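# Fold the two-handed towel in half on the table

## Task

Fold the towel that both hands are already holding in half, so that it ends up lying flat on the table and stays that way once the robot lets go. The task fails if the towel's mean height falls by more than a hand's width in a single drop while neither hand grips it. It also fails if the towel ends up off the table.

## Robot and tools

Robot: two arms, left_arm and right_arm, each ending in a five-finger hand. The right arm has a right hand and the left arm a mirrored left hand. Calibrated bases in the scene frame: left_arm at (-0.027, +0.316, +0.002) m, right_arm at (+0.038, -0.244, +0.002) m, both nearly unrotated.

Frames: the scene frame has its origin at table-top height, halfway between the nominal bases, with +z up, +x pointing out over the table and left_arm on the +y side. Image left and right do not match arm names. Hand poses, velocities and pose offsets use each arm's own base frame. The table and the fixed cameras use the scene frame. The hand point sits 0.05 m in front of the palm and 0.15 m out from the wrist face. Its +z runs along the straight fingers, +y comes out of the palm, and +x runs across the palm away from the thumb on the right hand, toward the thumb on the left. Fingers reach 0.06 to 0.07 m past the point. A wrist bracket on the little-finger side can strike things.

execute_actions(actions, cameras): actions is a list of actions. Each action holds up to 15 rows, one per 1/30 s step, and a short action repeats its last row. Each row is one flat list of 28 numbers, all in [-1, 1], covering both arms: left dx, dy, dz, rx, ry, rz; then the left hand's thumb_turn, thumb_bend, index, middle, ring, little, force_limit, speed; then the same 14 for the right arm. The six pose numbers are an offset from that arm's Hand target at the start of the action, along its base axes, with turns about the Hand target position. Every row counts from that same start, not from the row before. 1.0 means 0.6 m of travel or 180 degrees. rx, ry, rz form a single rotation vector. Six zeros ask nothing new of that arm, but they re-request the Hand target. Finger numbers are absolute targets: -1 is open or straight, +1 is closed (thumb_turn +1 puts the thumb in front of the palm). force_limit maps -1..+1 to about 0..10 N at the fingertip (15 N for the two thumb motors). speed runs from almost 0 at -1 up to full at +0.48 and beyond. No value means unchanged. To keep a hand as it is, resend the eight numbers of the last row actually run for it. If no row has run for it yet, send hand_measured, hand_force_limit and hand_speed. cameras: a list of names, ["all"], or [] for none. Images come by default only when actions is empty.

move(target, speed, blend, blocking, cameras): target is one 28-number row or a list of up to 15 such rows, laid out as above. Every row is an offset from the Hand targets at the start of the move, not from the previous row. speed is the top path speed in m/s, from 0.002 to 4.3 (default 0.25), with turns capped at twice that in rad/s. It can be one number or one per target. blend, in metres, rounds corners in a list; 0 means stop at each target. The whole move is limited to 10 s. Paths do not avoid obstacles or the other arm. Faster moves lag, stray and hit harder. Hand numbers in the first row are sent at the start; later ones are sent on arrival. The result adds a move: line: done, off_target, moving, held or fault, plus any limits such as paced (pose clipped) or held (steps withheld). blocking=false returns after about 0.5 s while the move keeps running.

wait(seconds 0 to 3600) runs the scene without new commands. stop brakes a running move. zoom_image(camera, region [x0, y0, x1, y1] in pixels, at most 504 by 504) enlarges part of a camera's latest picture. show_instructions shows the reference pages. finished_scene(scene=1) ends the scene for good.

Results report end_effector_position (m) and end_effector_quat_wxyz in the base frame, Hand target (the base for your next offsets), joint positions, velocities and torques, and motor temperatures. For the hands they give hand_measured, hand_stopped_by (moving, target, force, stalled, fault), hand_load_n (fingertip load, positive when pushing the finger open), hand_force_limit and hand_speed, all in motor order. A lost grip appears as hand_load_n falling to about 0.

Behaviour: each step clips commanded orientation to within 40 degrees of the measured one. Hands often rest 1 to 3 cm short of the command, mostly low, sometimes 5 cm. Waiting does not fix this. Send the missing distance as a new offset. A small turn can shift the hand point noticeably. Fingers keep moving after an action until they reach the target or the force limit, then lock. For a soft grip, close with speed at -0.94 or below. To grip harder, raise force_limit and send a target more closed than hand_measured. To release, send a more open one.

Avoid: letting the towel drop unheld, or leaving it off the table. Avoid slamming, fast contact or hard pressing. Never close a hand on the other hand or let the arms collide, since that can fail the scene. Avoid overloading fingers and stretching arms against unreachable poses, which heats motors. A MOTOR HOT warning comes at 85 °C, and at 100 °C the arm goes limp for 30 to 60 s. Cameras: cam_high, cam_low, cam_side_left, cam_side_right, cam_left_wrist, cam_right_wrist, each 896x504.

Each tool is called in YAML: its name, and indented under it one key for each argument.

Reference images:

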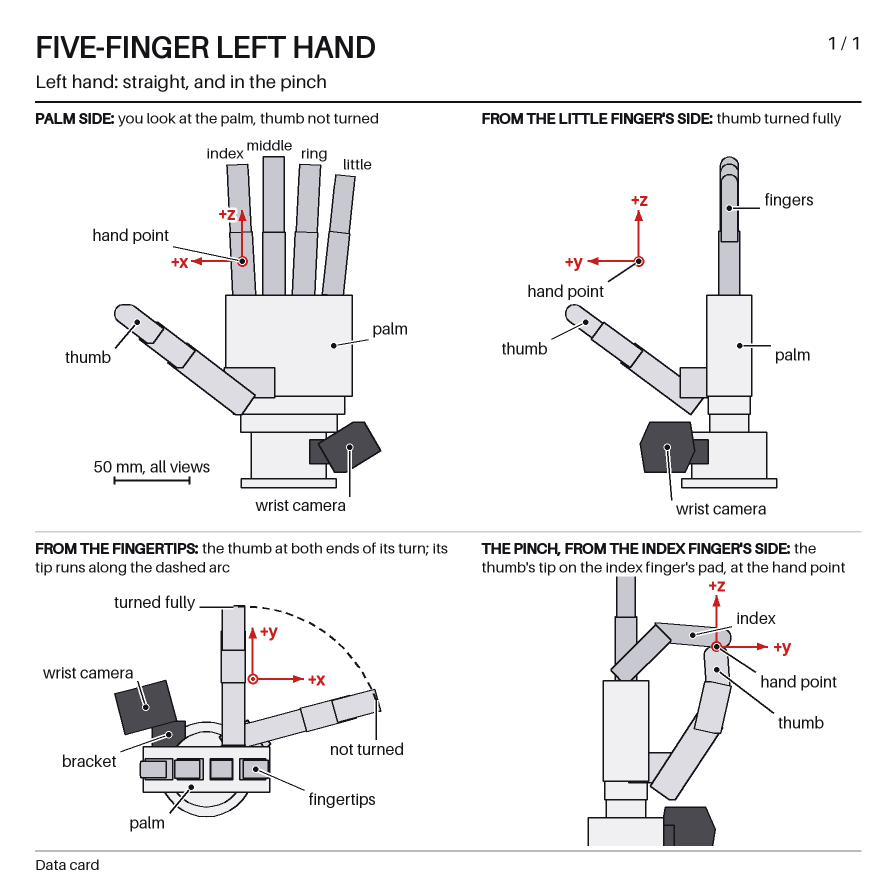

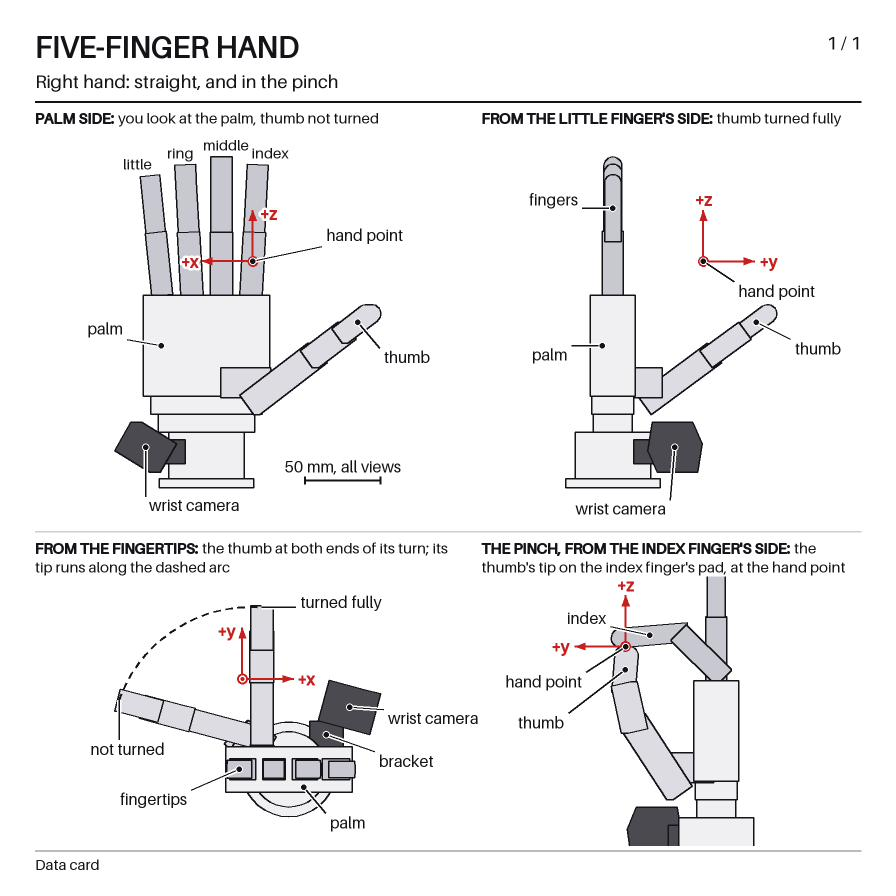

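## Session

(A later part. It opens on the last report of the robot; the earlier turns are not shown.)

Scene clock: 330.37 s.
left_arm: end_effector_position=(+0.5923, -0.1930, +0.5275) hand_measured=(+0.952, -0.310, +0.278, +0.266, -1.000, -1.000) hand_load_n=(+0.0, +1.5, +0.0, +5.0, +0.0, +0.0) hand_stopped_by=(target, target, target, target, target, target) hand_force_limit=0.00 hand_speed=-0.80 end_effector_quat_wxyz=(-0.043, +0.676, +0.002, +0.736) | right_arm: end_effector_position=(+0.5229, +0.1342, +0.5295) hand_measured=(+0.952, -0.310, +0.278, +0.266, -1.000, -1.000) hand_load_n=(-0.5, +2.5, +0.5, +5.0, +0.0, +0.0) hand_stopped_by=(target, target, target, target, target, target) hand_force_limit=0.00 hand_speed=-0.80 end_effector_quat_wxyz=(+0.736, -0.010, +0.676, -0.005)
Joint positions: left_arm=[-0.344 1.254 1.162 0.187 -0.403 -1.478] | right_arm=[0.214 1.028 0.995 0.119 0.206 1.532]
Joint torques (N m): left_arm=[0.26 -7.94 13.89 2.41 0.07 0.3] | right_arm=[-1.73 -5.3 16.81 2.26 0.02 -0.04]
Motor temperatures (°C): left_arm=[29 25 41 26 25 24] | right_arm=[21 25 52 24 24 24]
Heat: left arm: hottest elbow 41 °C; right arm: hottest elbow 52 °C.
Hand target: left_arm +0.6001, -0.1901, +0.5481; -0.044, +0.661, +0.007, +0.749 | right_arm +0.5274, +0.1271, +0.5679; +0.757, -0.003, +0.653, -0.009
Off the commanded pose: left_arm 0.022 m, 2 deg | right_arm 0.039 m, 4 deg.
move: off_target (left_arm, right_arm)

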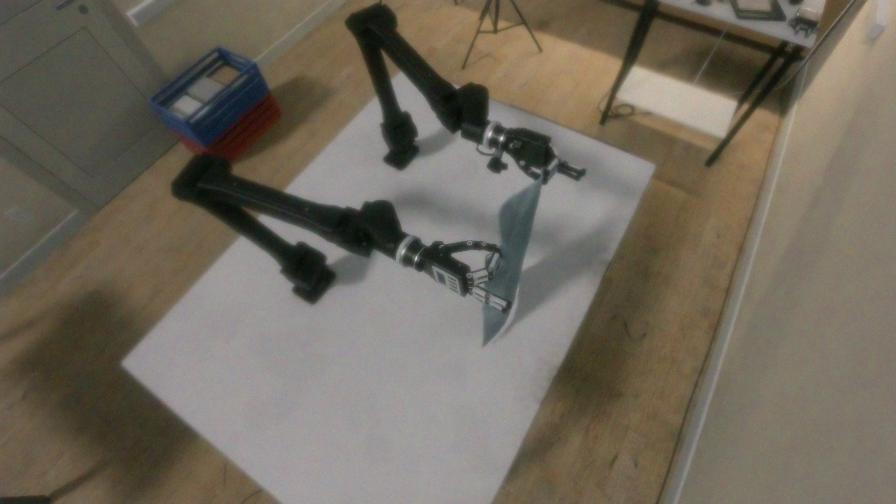

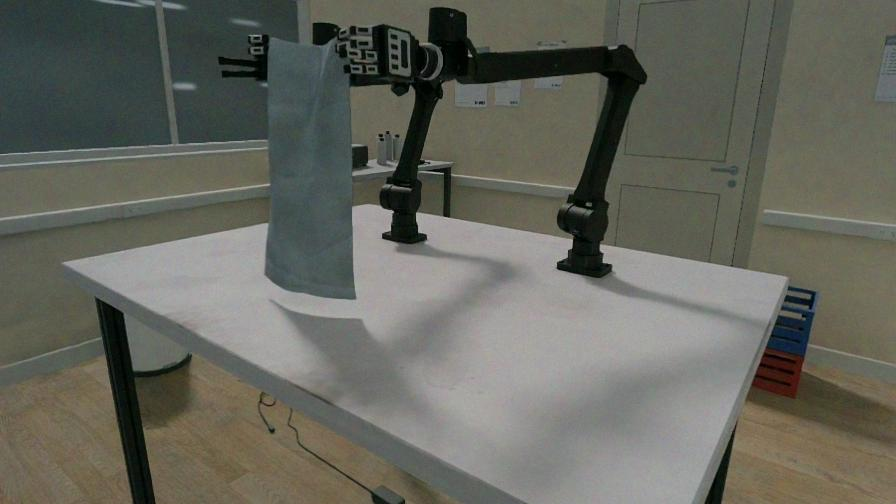

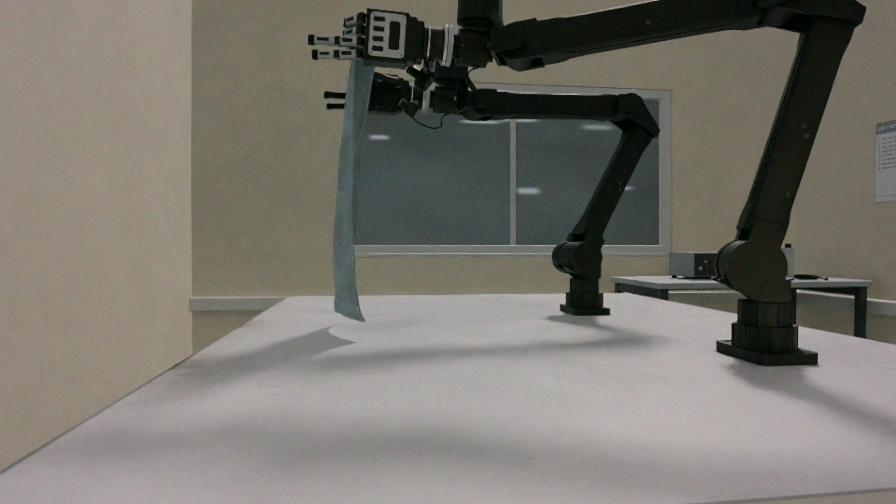

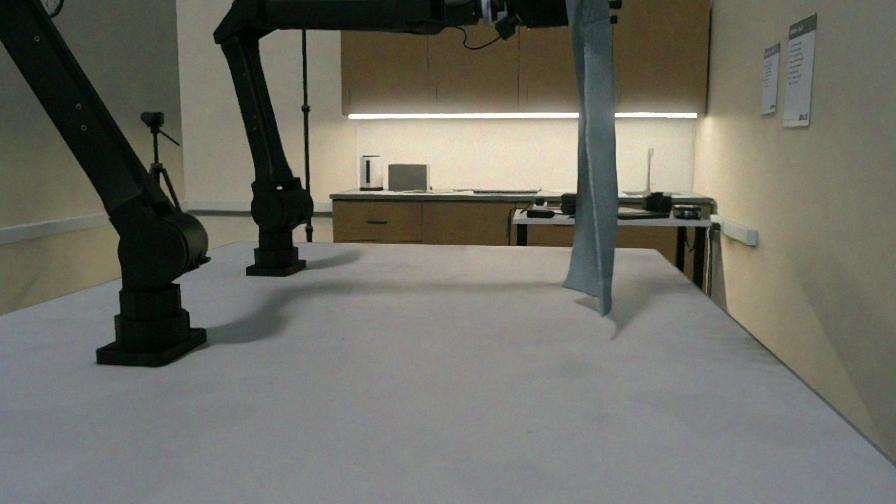

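move:
  target:
    - [-0.05, -0.0015, -0.0635, 0, 0, 0, 0.952, -0.310, 0.278, 0.266, -1.0, -1.0, 0.0, -0.8, -0.047, 0.003, -0.093, 0, 0, 0, 0.952, -0.310, 0.278, 0.266, -1.0, -1.0, 0.0, -0.8]
    - [-0.167, -0.0055, -0.125, 0, 0, 0, 0.952, -0.310, 0.278, 0.266, -1.0, -1.0, 0.0, -0.8, -0.164, 0.01, -0.16, 0, 0, 0, 0.952, -0.310, 0.278, 0.266, -1.0, -1.0, 0.0, -0.8]
    - [-0.2835, -0.010, -0.262, 0, 0.02, 0, 0.952, -0.310, 0.278, 0.266, -1.0, -1.0, 0.0, -0.8, -0.281, 0.0173, -0.307, 0, 0.02, 0, 0.952, -0.310, 0.278, 0.266, -1.0, -1.0, 0.0, -0.8]
  speed: 0.09
  blend: 0.02
  cameras: ["cam_high", "cam_low", "cam_side_left", "cam_side_right"]

zoom_image:
  camera: "cam_side_left"
  region: [280, 200, 480, 360]

zoom_image:
  camera: "cam_high"
  region: [400, 160, 600, 360]

Scene clock: 354.90 s.
left_arm: end_effector_position=(+0.4344, -0.1947, +0.3819) hand_measured=(+0.952, -0.310, +0.278, +0.266, -1.000, -1.000) hand_load_n=(-0.5, +1.5, +0.5, +5.0, +0.0, +0.0) hand_stopped_by=(target, target, target, target, target, target) hand_force_limit=0.00 hand_speed=-0.80 end_effector_quat_wxyz=(-0.054, +0.693, -0.001, +0.719) | right_arm: end_effector_position=(+0.3618, +0.1329, +0.3928) hand_measured=(+0.952, -0.310, +0.278, +0.266, -1.000, -1.000) hand_load_n=(+0.0, +2.5, +0.0, +5.0, +0.0, +0.0) hand_stopped_by=(target, target, target, target, target, target) hand_force_limit=0.00 hand_speed=-0.80 end_effector_quat_wxyz=(+0.741, +0.005, +0.671, -0.009)
Joint positions: left_arm=[-0.552 0.915 0.575 0.39 -0.625 -1.465] | right_arm=[0.423 0.55 0.416 0.243 0.44 1.518]
Joint torques (N m): left_arm=[-1.73 -5.19 9.76 2.1 -0.17 0.01] | right_arm=[0.79 -0.44 10 1.31 0.17 -0.04]
Heat: left arm: hottest elbow 41 °C; right arm: hottest elbow 50 °C.
Hand target: left_arm +0.4300, -0.1960, +0.3907; -0.044, +0.685, +0.006, +0.728 | right_arm +0.3587, +0.1375, +0.3837; +0.737, -0.003, +0.676, -0.008
Off the commanded pose: left_arm 0.010 m, 2 deg | right_arm 0.011 m, 1 deg.
move: off_target (right_arm)

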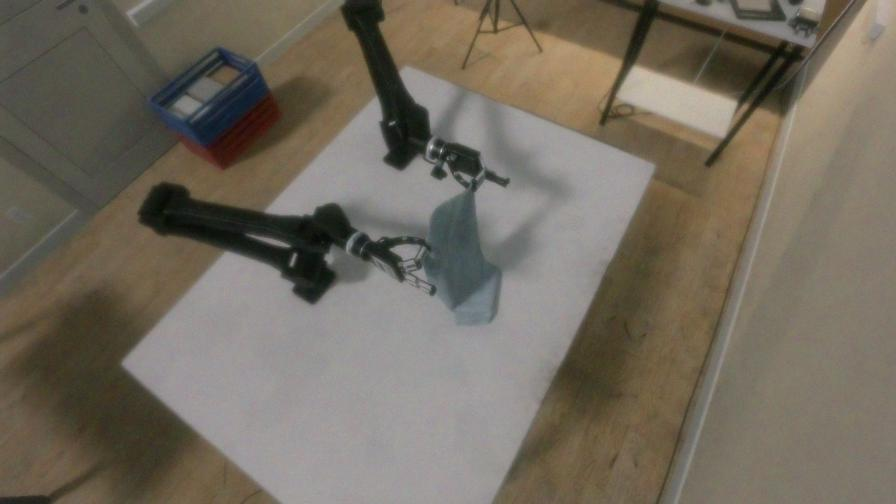

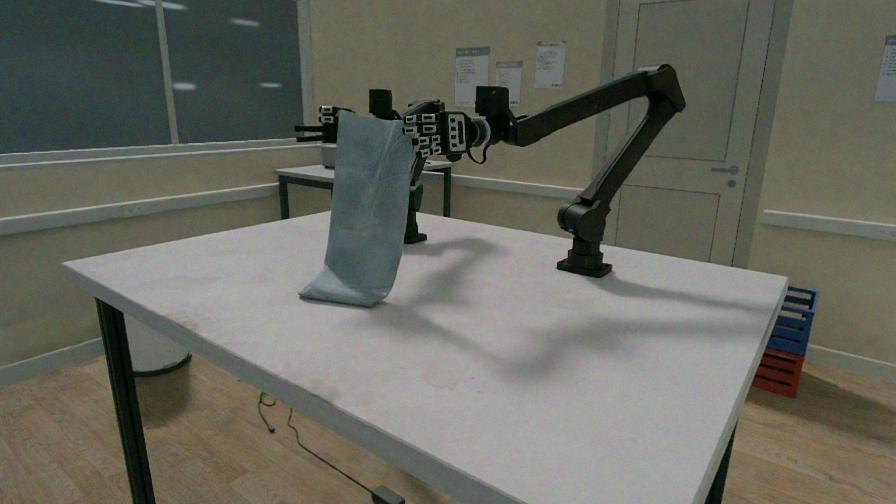

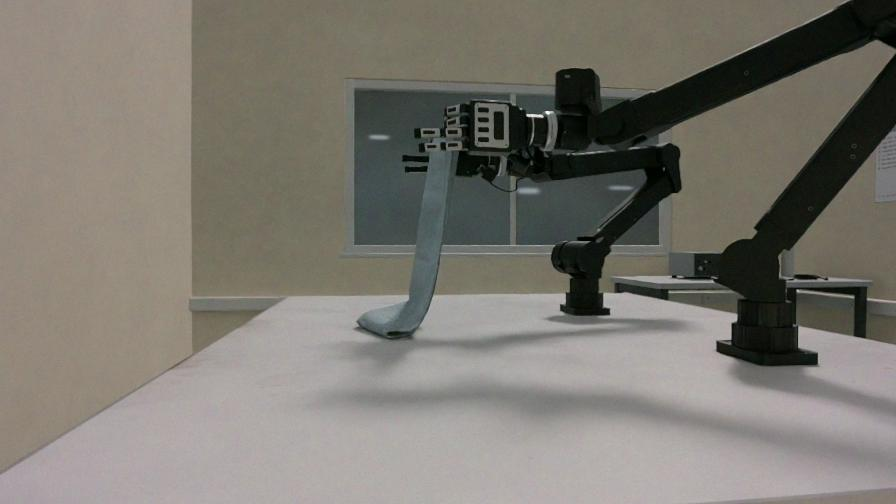

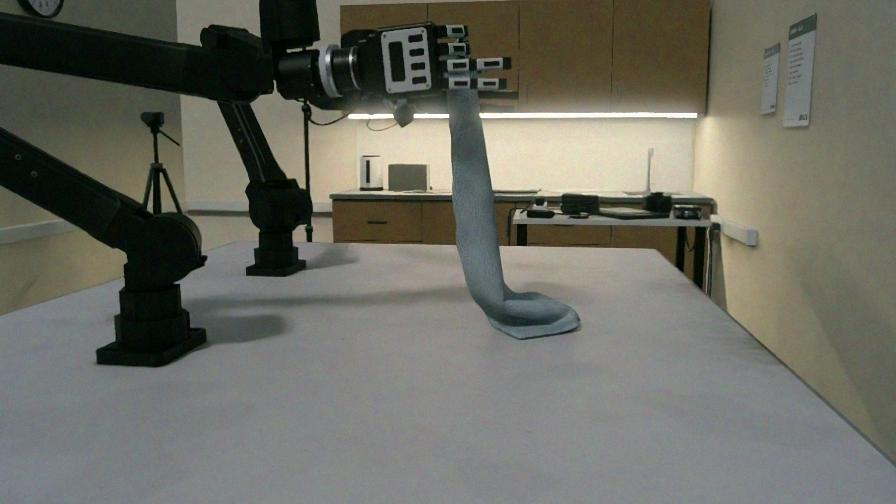

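Scaled by 2.520 from the camera's image (finer frame: 1280x720).

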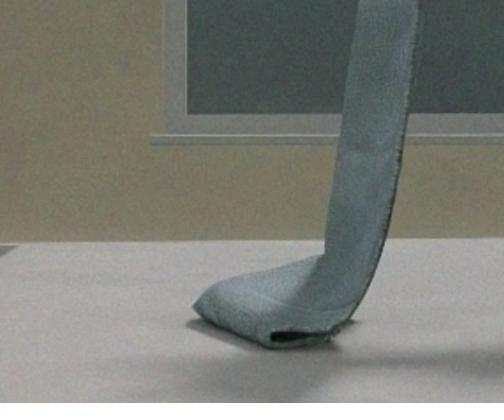

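Scaled by 2.520 from the camera's image (finer frame: 1280x720).

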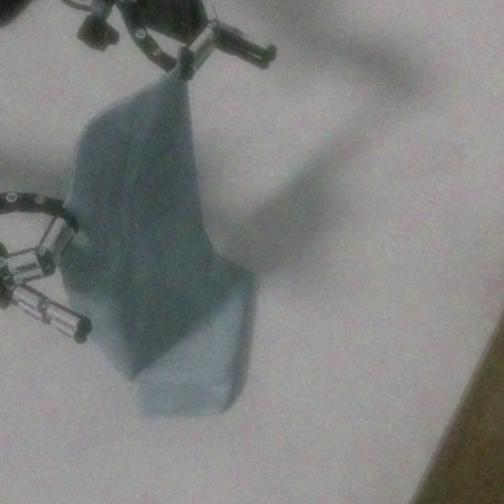

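move:
  target:
    - [0.05, 0.0, 0.19, 0, -0.02, 0, 0.952, -0.310, 0.278, 0.266, -1.0, -1.0, 0.0, -0.8, 0.05, 0.0, 0.22, 0, 0, 0, 0.952, -0.310, 0.278, 0.266, -1.0, -1.0, 0.0, -0.8]
    - [0.3517, 0.02, 0.2705, 0, -0.02, 0, 0.952, -0.310, 0.278, 0.266, -1.0, -1.0, 0.0, -0.8, 0.3505, -0.019, 0.3105, 0, 0, 0, 0.952, -0.310, 0.278, 0.266, -1.0, -1.0, 0.0, -0.8]
  speed: 0.12
  blend: 0.03
  cameras: []

wait:
  seconds: 3
  cameras: ["cam_high", "cam_low", "cam_side_left", "cam_side_right"]

Scene clock: 381.40 s.
left_arm: end_effector_position=(+0.6337, -0.1873, +0.5368) hand_measured=(+0.952, -0.310, +0.278, +0.266, -1.000, -1.000) hand_load_n=(-0.5, +1.5, +0.5, +5.0, +0.0, -0.5) hand_stopped_by=(target, target, target, target, target, target) hand_force_limit=0.00 hand_speed=-0.80 end_effector_quat_wxyz=(-0.048, +0.667, -0.001, +0.744) | right_arm: end_effector_position=(+0.5648, +0.1336, +0.5278) hand_measured=(+0.952, -0.310, +0.278, +0.266, -1.000, -1.000) hand_load_n=(+0.0, +2.5, +0.0, +5.0, -0.5, +0.0) hand_stopped_by=(target, target, target, target, target, target) hand_force_limit=0.00 hand_speed=-0.80 end_effector_quat_wxyz=(+0.713, -0.017, +0.700, -0.013)
Joint positions: left_arm=[-0.302 1.355 1.263 0.211 -0.363 -1.463] | right_arm=[0.19 1.131 1.112 0.038 0.183 1.525]
Joint torques (N m): left_arm=[-1.73 -10.17 13.9 0.95 -0.01 0.02] | right_arm=[-1.44 -6.65 16.58 2.25 0.03 0.13]
Motor temperatures (°C): left_arm=[29 25 39 26 24 24] | right_arm=[21 25 47 24 24 24]
Heat: left arm: hottest elbow 39 °C; right arm: hottest elbow 47 °C.
Hand target: left_arm +0.6410, -0.1841, +0.5532; -0.044, +0.661, +0.007, +0.749 | right_arm +0.5692, +0.1260, +0.5699; +0.737, -0.003, +0.676, -0.008
Off the commanded pose: left_arm 0.018 m, 1 deg | right_arm 0.043 m, 4 deg.
move: off_target (left_arm, right_arm)

Scene clock: 384.40 s.
left_arm: end_effector_position=(+0.6337, -0.1873, +0.5368) hand_measured=(+0.952, -0.310, +0.278, +0.266, -1.000, -1.000) hand_load_n=(-0.5, +1.5, +0.5, +5.0, +0.0, +0.0) hand_stopped_by=(target, target, target, target, target, target) hand_force_limit=0.00 hand_speed=-0.80 end_effector_quat_wxyz=(-0.048, +0.667, -0.001, +0.744) | right_arm: end_effector_position=(+0.5648, +0.1336, +0.5278) hand_measured=(+0.952, -0.310, +0.278, +0.266, -1.000, -1.000) hand_load_n=(+0.0, +2.5, +0.0, +5.0, +0.0, -0.5) hand_stopped_by=(target, target, target, target, target, target) hand_force_limit=0.00 hand_speed=-0.80 end_effector_quat_wxyz=(+0.713, -0.017, +0.700, -0.013)
Joint positions: left_arm=[-0.302 1.355 1.263 0.211 -0.363 -1.463] | right_arm=[0.19 1.131 1.112 0.038 0.183 1.525]
Joint torques (N m): left_arm=[-0.62 -9.76 14.11 0.7 0.08 -0.08] | right_arm=[-1.32 -7.24 16.72 2.28 0.04 0.15]
Heat: left arm: hottest elbow 39 °C; right arm: hottest elbow 47 °C.
Hand target: left_arm +0.6410, -0.1841, +0.5532; -0.044, +0.661, +0.007, +0.749 | right_arm +0.5692, +0.1260, +0.5699; +0.737, -0.003, +0.676, -0.008
Off the commanded pose: left_arm 0.018 m, 1 deg | right_arm 0.043 m, 4 deg.
wait: 3.00 s; at rest by 0.17 s

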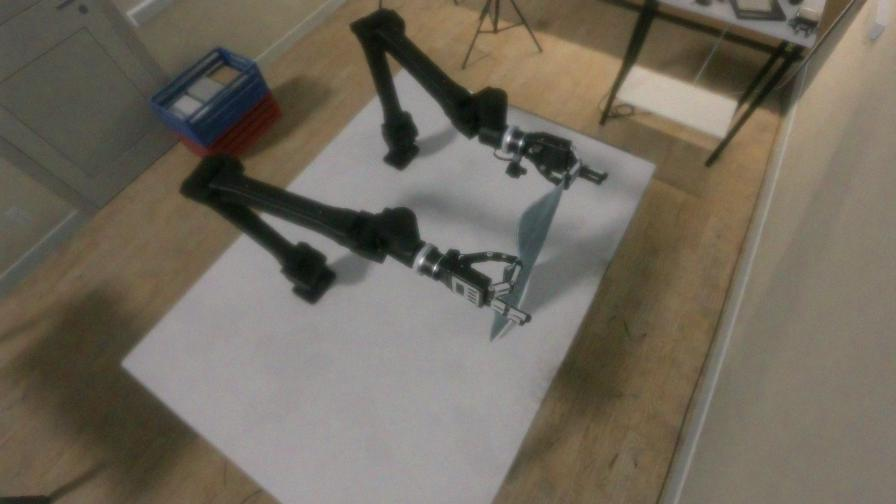

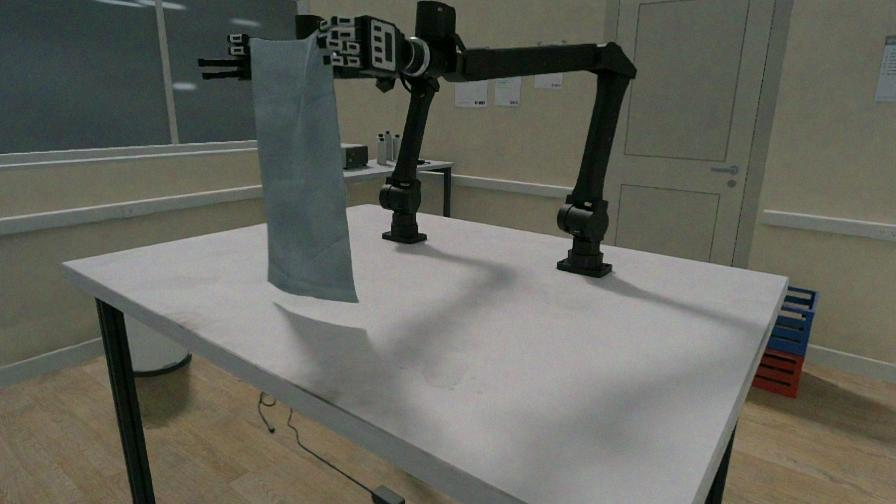

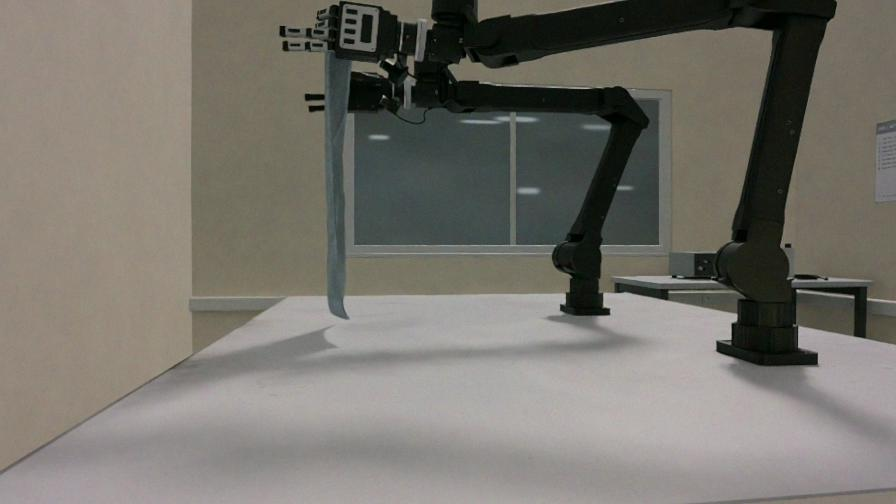

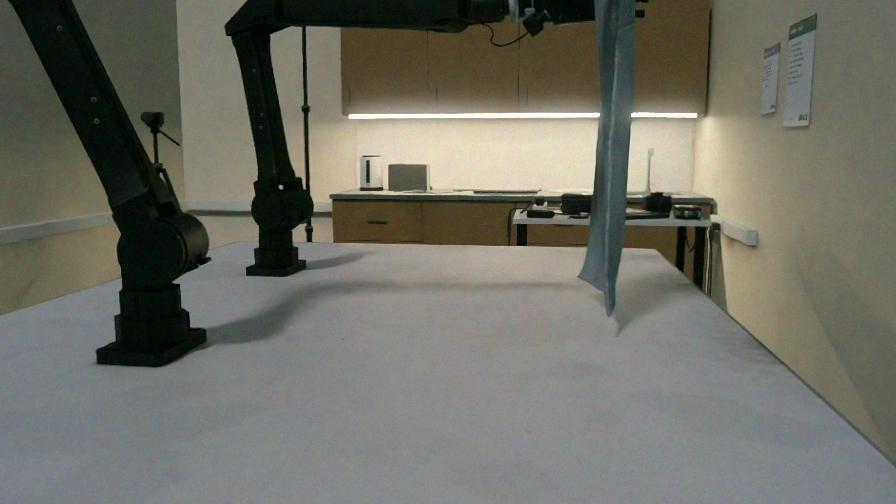

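move:
  target:
    - [-0.0417, -0.003, -0.067, 0, 0, 0, 0.952, -0.310, 0.278, 0.266, -1.0, -1.0, 0.0, -0.8, -0.0385, 0.003, -0.070, 0, 0, 0, 0.952, -0.310, 0.278, 0.266, -1.0, -1.0, 0.0, -0.8]
    - [-0.2367, -0.0115, -0.1137, 0, 0, 0, 0.952, -0.310, 0.278, 0.266, -1.0, -1.0, 0.0, -0.8, -0.2335, 0.013, -0.1365, 0, 0, 0, 0.952, -0.310, 0.278, 0.266, -1.0, -1.0, 0.0, -0.8]
    - [-0.42, -0.018, -0.195, 0, 0, 0, 0.952, -0.310, 0.278, 0.266, -1.0, -1.0, 0.0, -0.8, -0.417, 0.018, -0.2365, 0, 0, 0, 0.952, -0.310, 0.278, 0.266, -1.0, -1.0, 0.0, -0.8]
  speed: 0.12
  blend: 0.03
  cameras: ["cam_high", "cam_low", "cam_side_left", "cam_side_right"]

zoom_image:
  camera: "cam_side_left"
  region: [280, 200, 480, 360]

zoom_image:
  camera: "cam_high"
  region: [380, 160, 580, 360]

Scene clock: 403.03 s.
left_arm: end_effector_position=(+0.3922, -0.1940, +0.4311) hand_measured=(+0.952, -0.310, +0.278, +0.266, -1.000, -1.000) hand_load_n=(+0.0, +1.5, +0.5, +4.5, +0.0, +0.0) hand_stopped_by=(target, target, target, target, target, target) hand_force_limit=0.00 hand_speed=-0.80 end_effector_quat_wxyz=(-0.047, +0.668, +0.006, +0.743) | right_arm: end_effector_position=(+0.3198, +0.1325, +0.4391) hand_measured=(+0.952, -0.310, +0.278, +0.266, -1.000, -1.000) hand_load_n=(+0.0, +2.5, +0.5, +5.0, -0.5, +0.0) hand_stopped_by=(target, target, target, target, target, target) hand_force_limit=0.00 hand_speed=-0.80 end_effector_quat_wxyz=(+0.742, +0.007, +0.670, -0.006)
Joint positions: left_arm=[-0.633 0.77 0.585 0.327 -0.699 -1.425] | right_arm=[0.535 0.385 0.502 0.002 0.55 1.51]
Joint torques (N m): left_arm=[-1.49 -2.55 10.02 1.96 -0.12 0.25] | right_arm=[0.62 1.26 9.8 1.21 0.16 -0.1]
Heat: left arm: hottest elbow 40 °C; right arm: hottest elbow 48 °C.
Hand target: left_arm +0.3890, -0.1948, +0.4361; -0.044, +0.661, +0.007, +0.749 | right_arm +0.3189, +0.1368, +0.4280; +0.737, -0.003, +0.676, -0.008
Off the commanded pose: left_arm 0.006 m, 1 deg | right_arm 0.012 m, 1 deg.
move: off_target (right_arm); blend cut to 0.024 m at target 1

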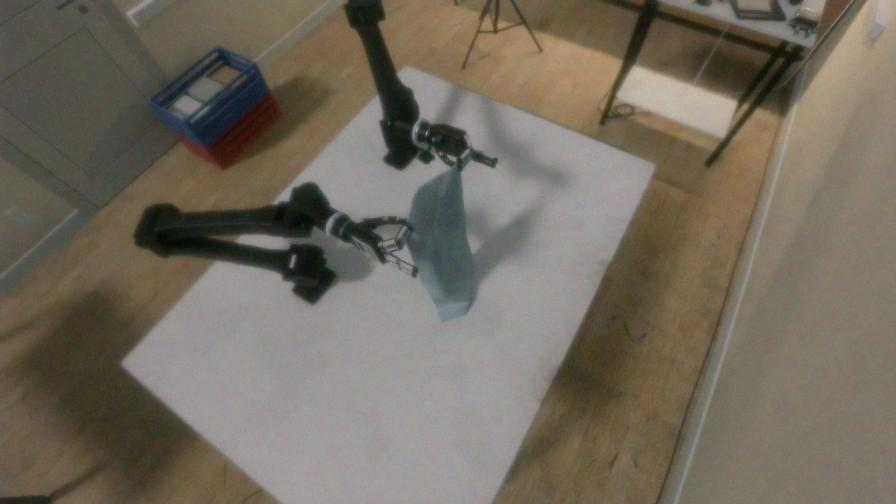

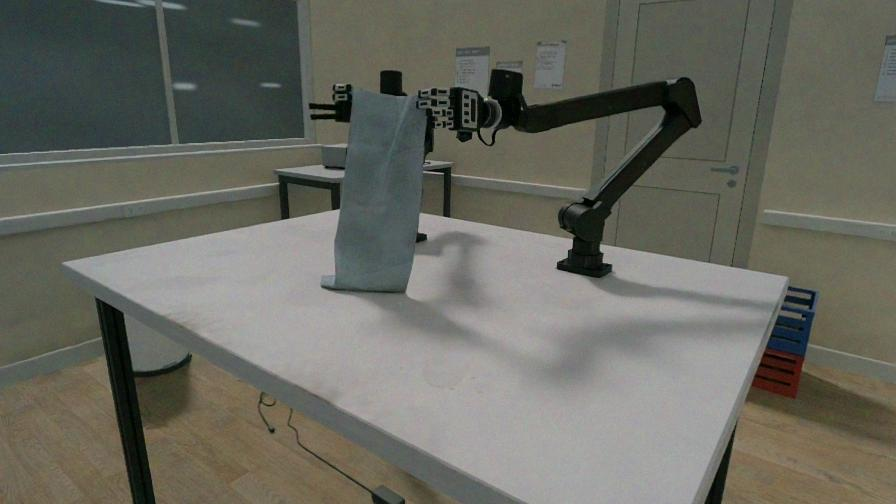

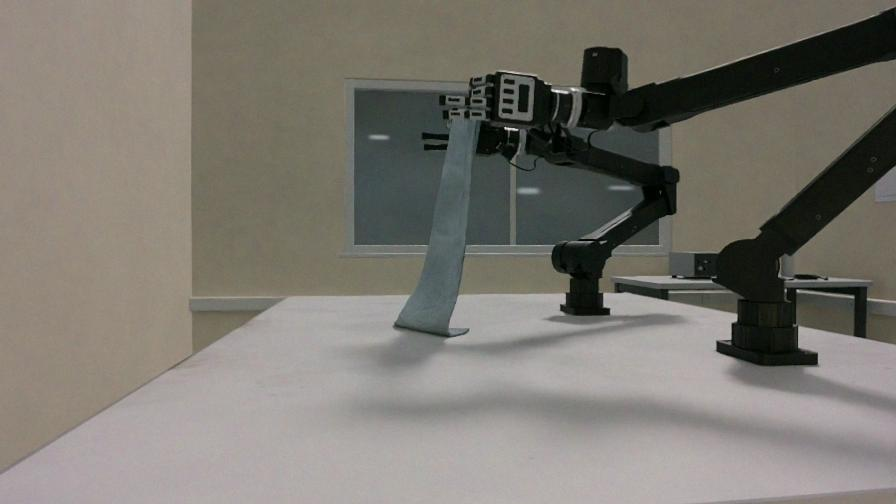

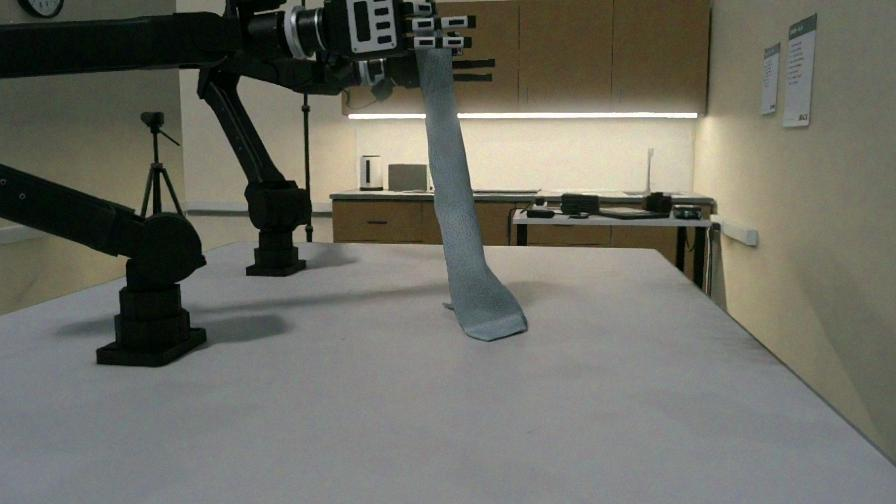

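Scaled by 2.520 from the camera's image (finer frame: 1280x720).

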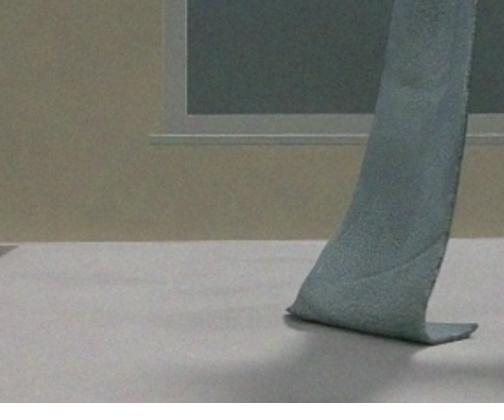

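Scaled by 2.520 from the camera's image (finer frame: 1280x720).

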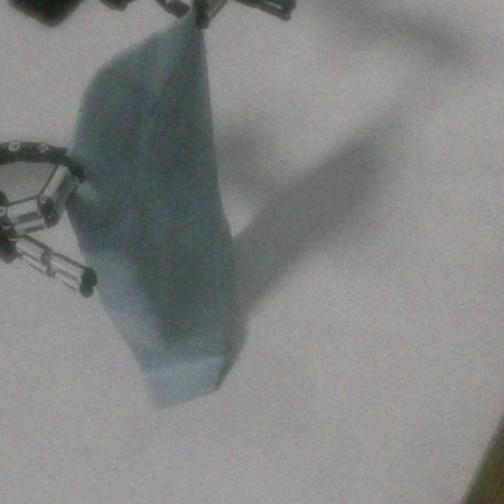

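move:
  target:
    - [0.08, 0.003, 0.17, 0, -0.05, 0, 0.952, -0.310, 0.278, 0.266, -1.0, -1.0, 0.0, -0.8, 0.08, -0.003, 0.20, 0, -0.028, 0, 0.952, -0.310, 0.278, 0.266, -1.0, -1.0, 0.0, -0.8]
    - [0.4867, 0.020, 0.1917, 0, -0.10, 0, 0.952, -0.310, 0.278, 0.266, -1.0, -1.0, 0.0, -0.8, 0.4835, -0.0197, 0.25, 0, -0.056, 0, 0.952, -0.310, 0.278, 0.266, -1.0, -1.0, 0.0, -0.8]
  speed: 0.15
  blend: 0.03
  cameras: []

wait:
  seconds: 3
  cameras: ["cam_high", "cam_low", "cam_side_left", "cam_side_right"]

Scene clock: 459.60 s.
left_arm: end_effector_position=(+0.6774, -0.1870, +0.5294) hand_measured=(+0.952, -0.310, +0.278, +0.266, -1.000, -1.000) hand_load_n=(-0.5, +1.5, +0.0, +4.5, +0.0, -0.5) hand_stopped_by=(target, target, target, target, target, target) hand_force_limit=0.00 hand_speed=-0.80 end_effector_quat_wxyz=(-0.048, +0.555, +0.004, +0.830) | right_arm: end_effector_position=(+0.6062, +0.1335, +0.5356) hand_measured=(+0.952, -0.310, +0.278, +0.266, -1.000, -1.000) hand_load_n=(+0.0, +2.5, +0.0, +5.0, +0.0, +0.0) hand_stopped_by=(target, target, target, target, target, target) hand_force_limit=0.00 hand_speed=-0.80 end_effector_quat_wxyz=(+0.771, -0.016, +0.637, -0.012)
Joint positions: left_arm=[-0.263 1.569 1.278 0.704 -0.301 -1.39] | right_arm=[0.167 1.275 1.129 0.339 0.156 1.5]
Joint torques (N m): left_arm=[-0.03 -11.93 13.23 1.94 0.14 0.04] | right_arm=[-1.38 -9.82 16.34 2.25 0.02 0.11]
Heat: left arm: hottest elbow 37 °C; right arm: hottest elbow 44 °C.
Hand target: left_arm +0.6811, -0.1828, +0.5511; -0.042, +0.536, +0.014, +0.843 | right_arm +0.6091, +0.1252, +0.5778; +0.793, -0.002, +0.609, -0.009
Off the commanded pose: left_arm 0.022 m, 3 deg | right_arm 0.043 m, 4 deg.
move: off_target (left_arm, right_arm)

Scene clock: 462.60 s.
left_arm: end_effector_position=(+0.6774, -0.1870, +0.5294) hand_measured=(+0.952, -0.310, +0.278, +0.266, -1.000, -1.000) hand_load_n=(-0.5, +1.5, +0.5, +4.5, +0.0, +0.0) hand_stopped_by=(target, target, target, target, target, target) hand_force_limit=0.00 hand_speed=-0.80 end_effector_quat_wxyz=(-0.048, +0.555, +0.004, +0.830) | right_arm: end_effector_position=(+0.6062, +0.1335, +0.5356) hand_measured=(+0.952, -0.310, +0.278, +0.266, -1.000, -1.000) hand_load_n=(+0.0, +2.5, +0.0, +5.0, +0.0, +0.0) hand_stopped_by=(target, target, target, target, target, target) hand_force_limit=0.00 hand_speed=-0.80 end_effector_quat_wxyz=(+0.771, -0.016, +0.637, -0.012)
Joint positions: left_arm=[-0.263 1.569 1.278 0.704 -0.301 -1.39] | right_arm=[0.167 1.275 1.129 0.339 0.156 1.5]
Joint torques (N m): left_arm=[0.44 -12.16 13.31 1.88 0.08 -0.02] | right_arm=[-1.49 -9.35 16.44 2.25 0.02 0.13]
Heat: left arm: hottest elbow 39 °C; right arm: hottest elbow 44 °C.
Hand target: left_arm +0.6811, -0.1828, +0.5511; -0.042, +0.536, +0.014, +0.843 | right_arm +0.6091, +0.1252, +0.5778; +0.793, -0.003, +0.609, -0.009
Off the commanded pose: left_arm 0.022 m, 3 deg | right_arm 0.043 m, 4 deg.
wait: 3.00 s; at rest by 0.17 s

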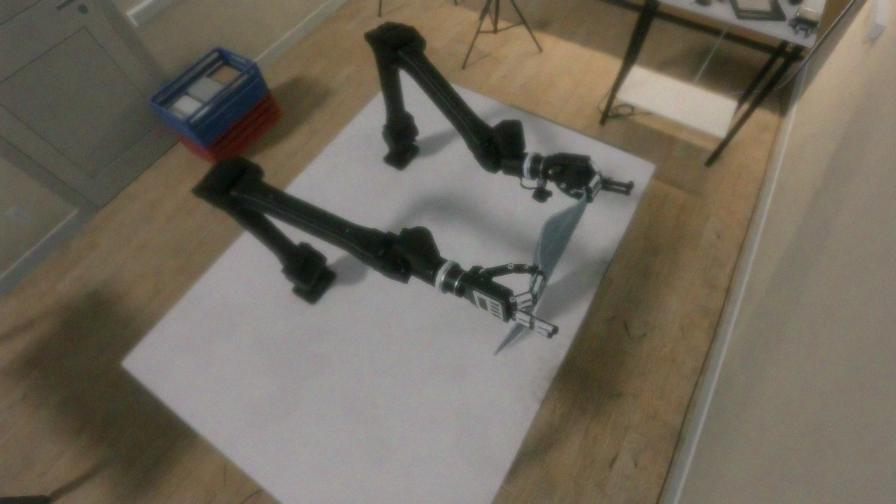

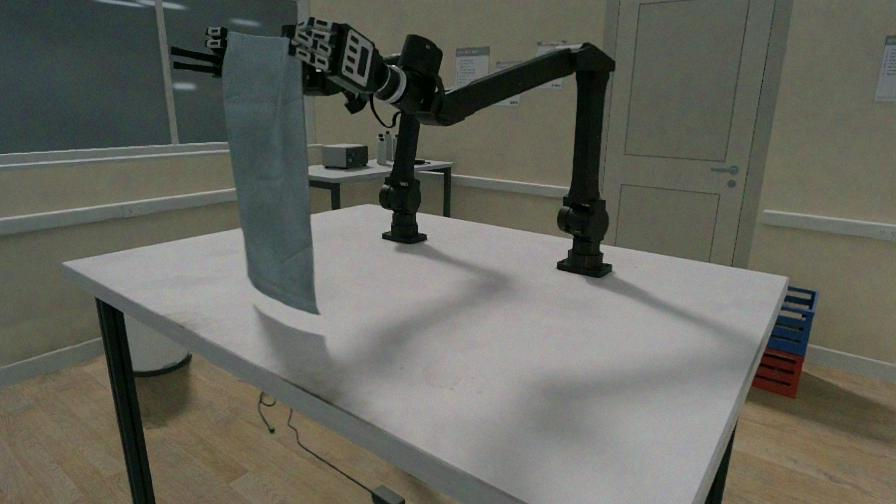

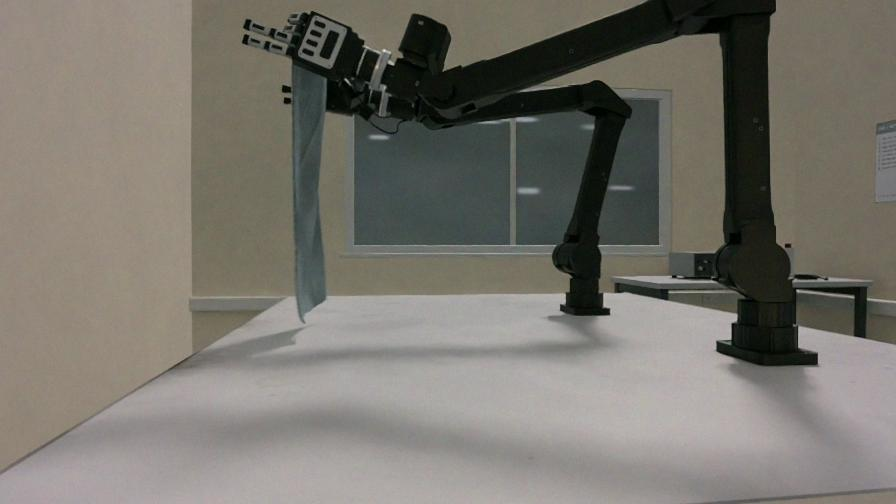

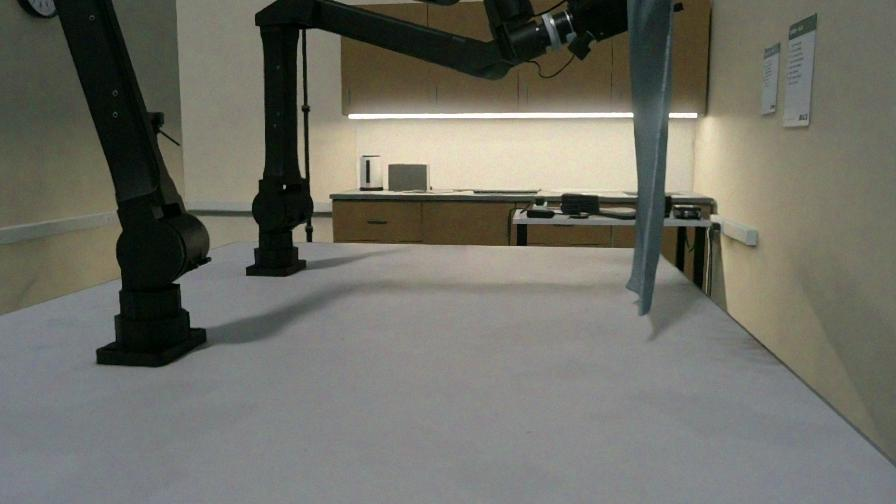

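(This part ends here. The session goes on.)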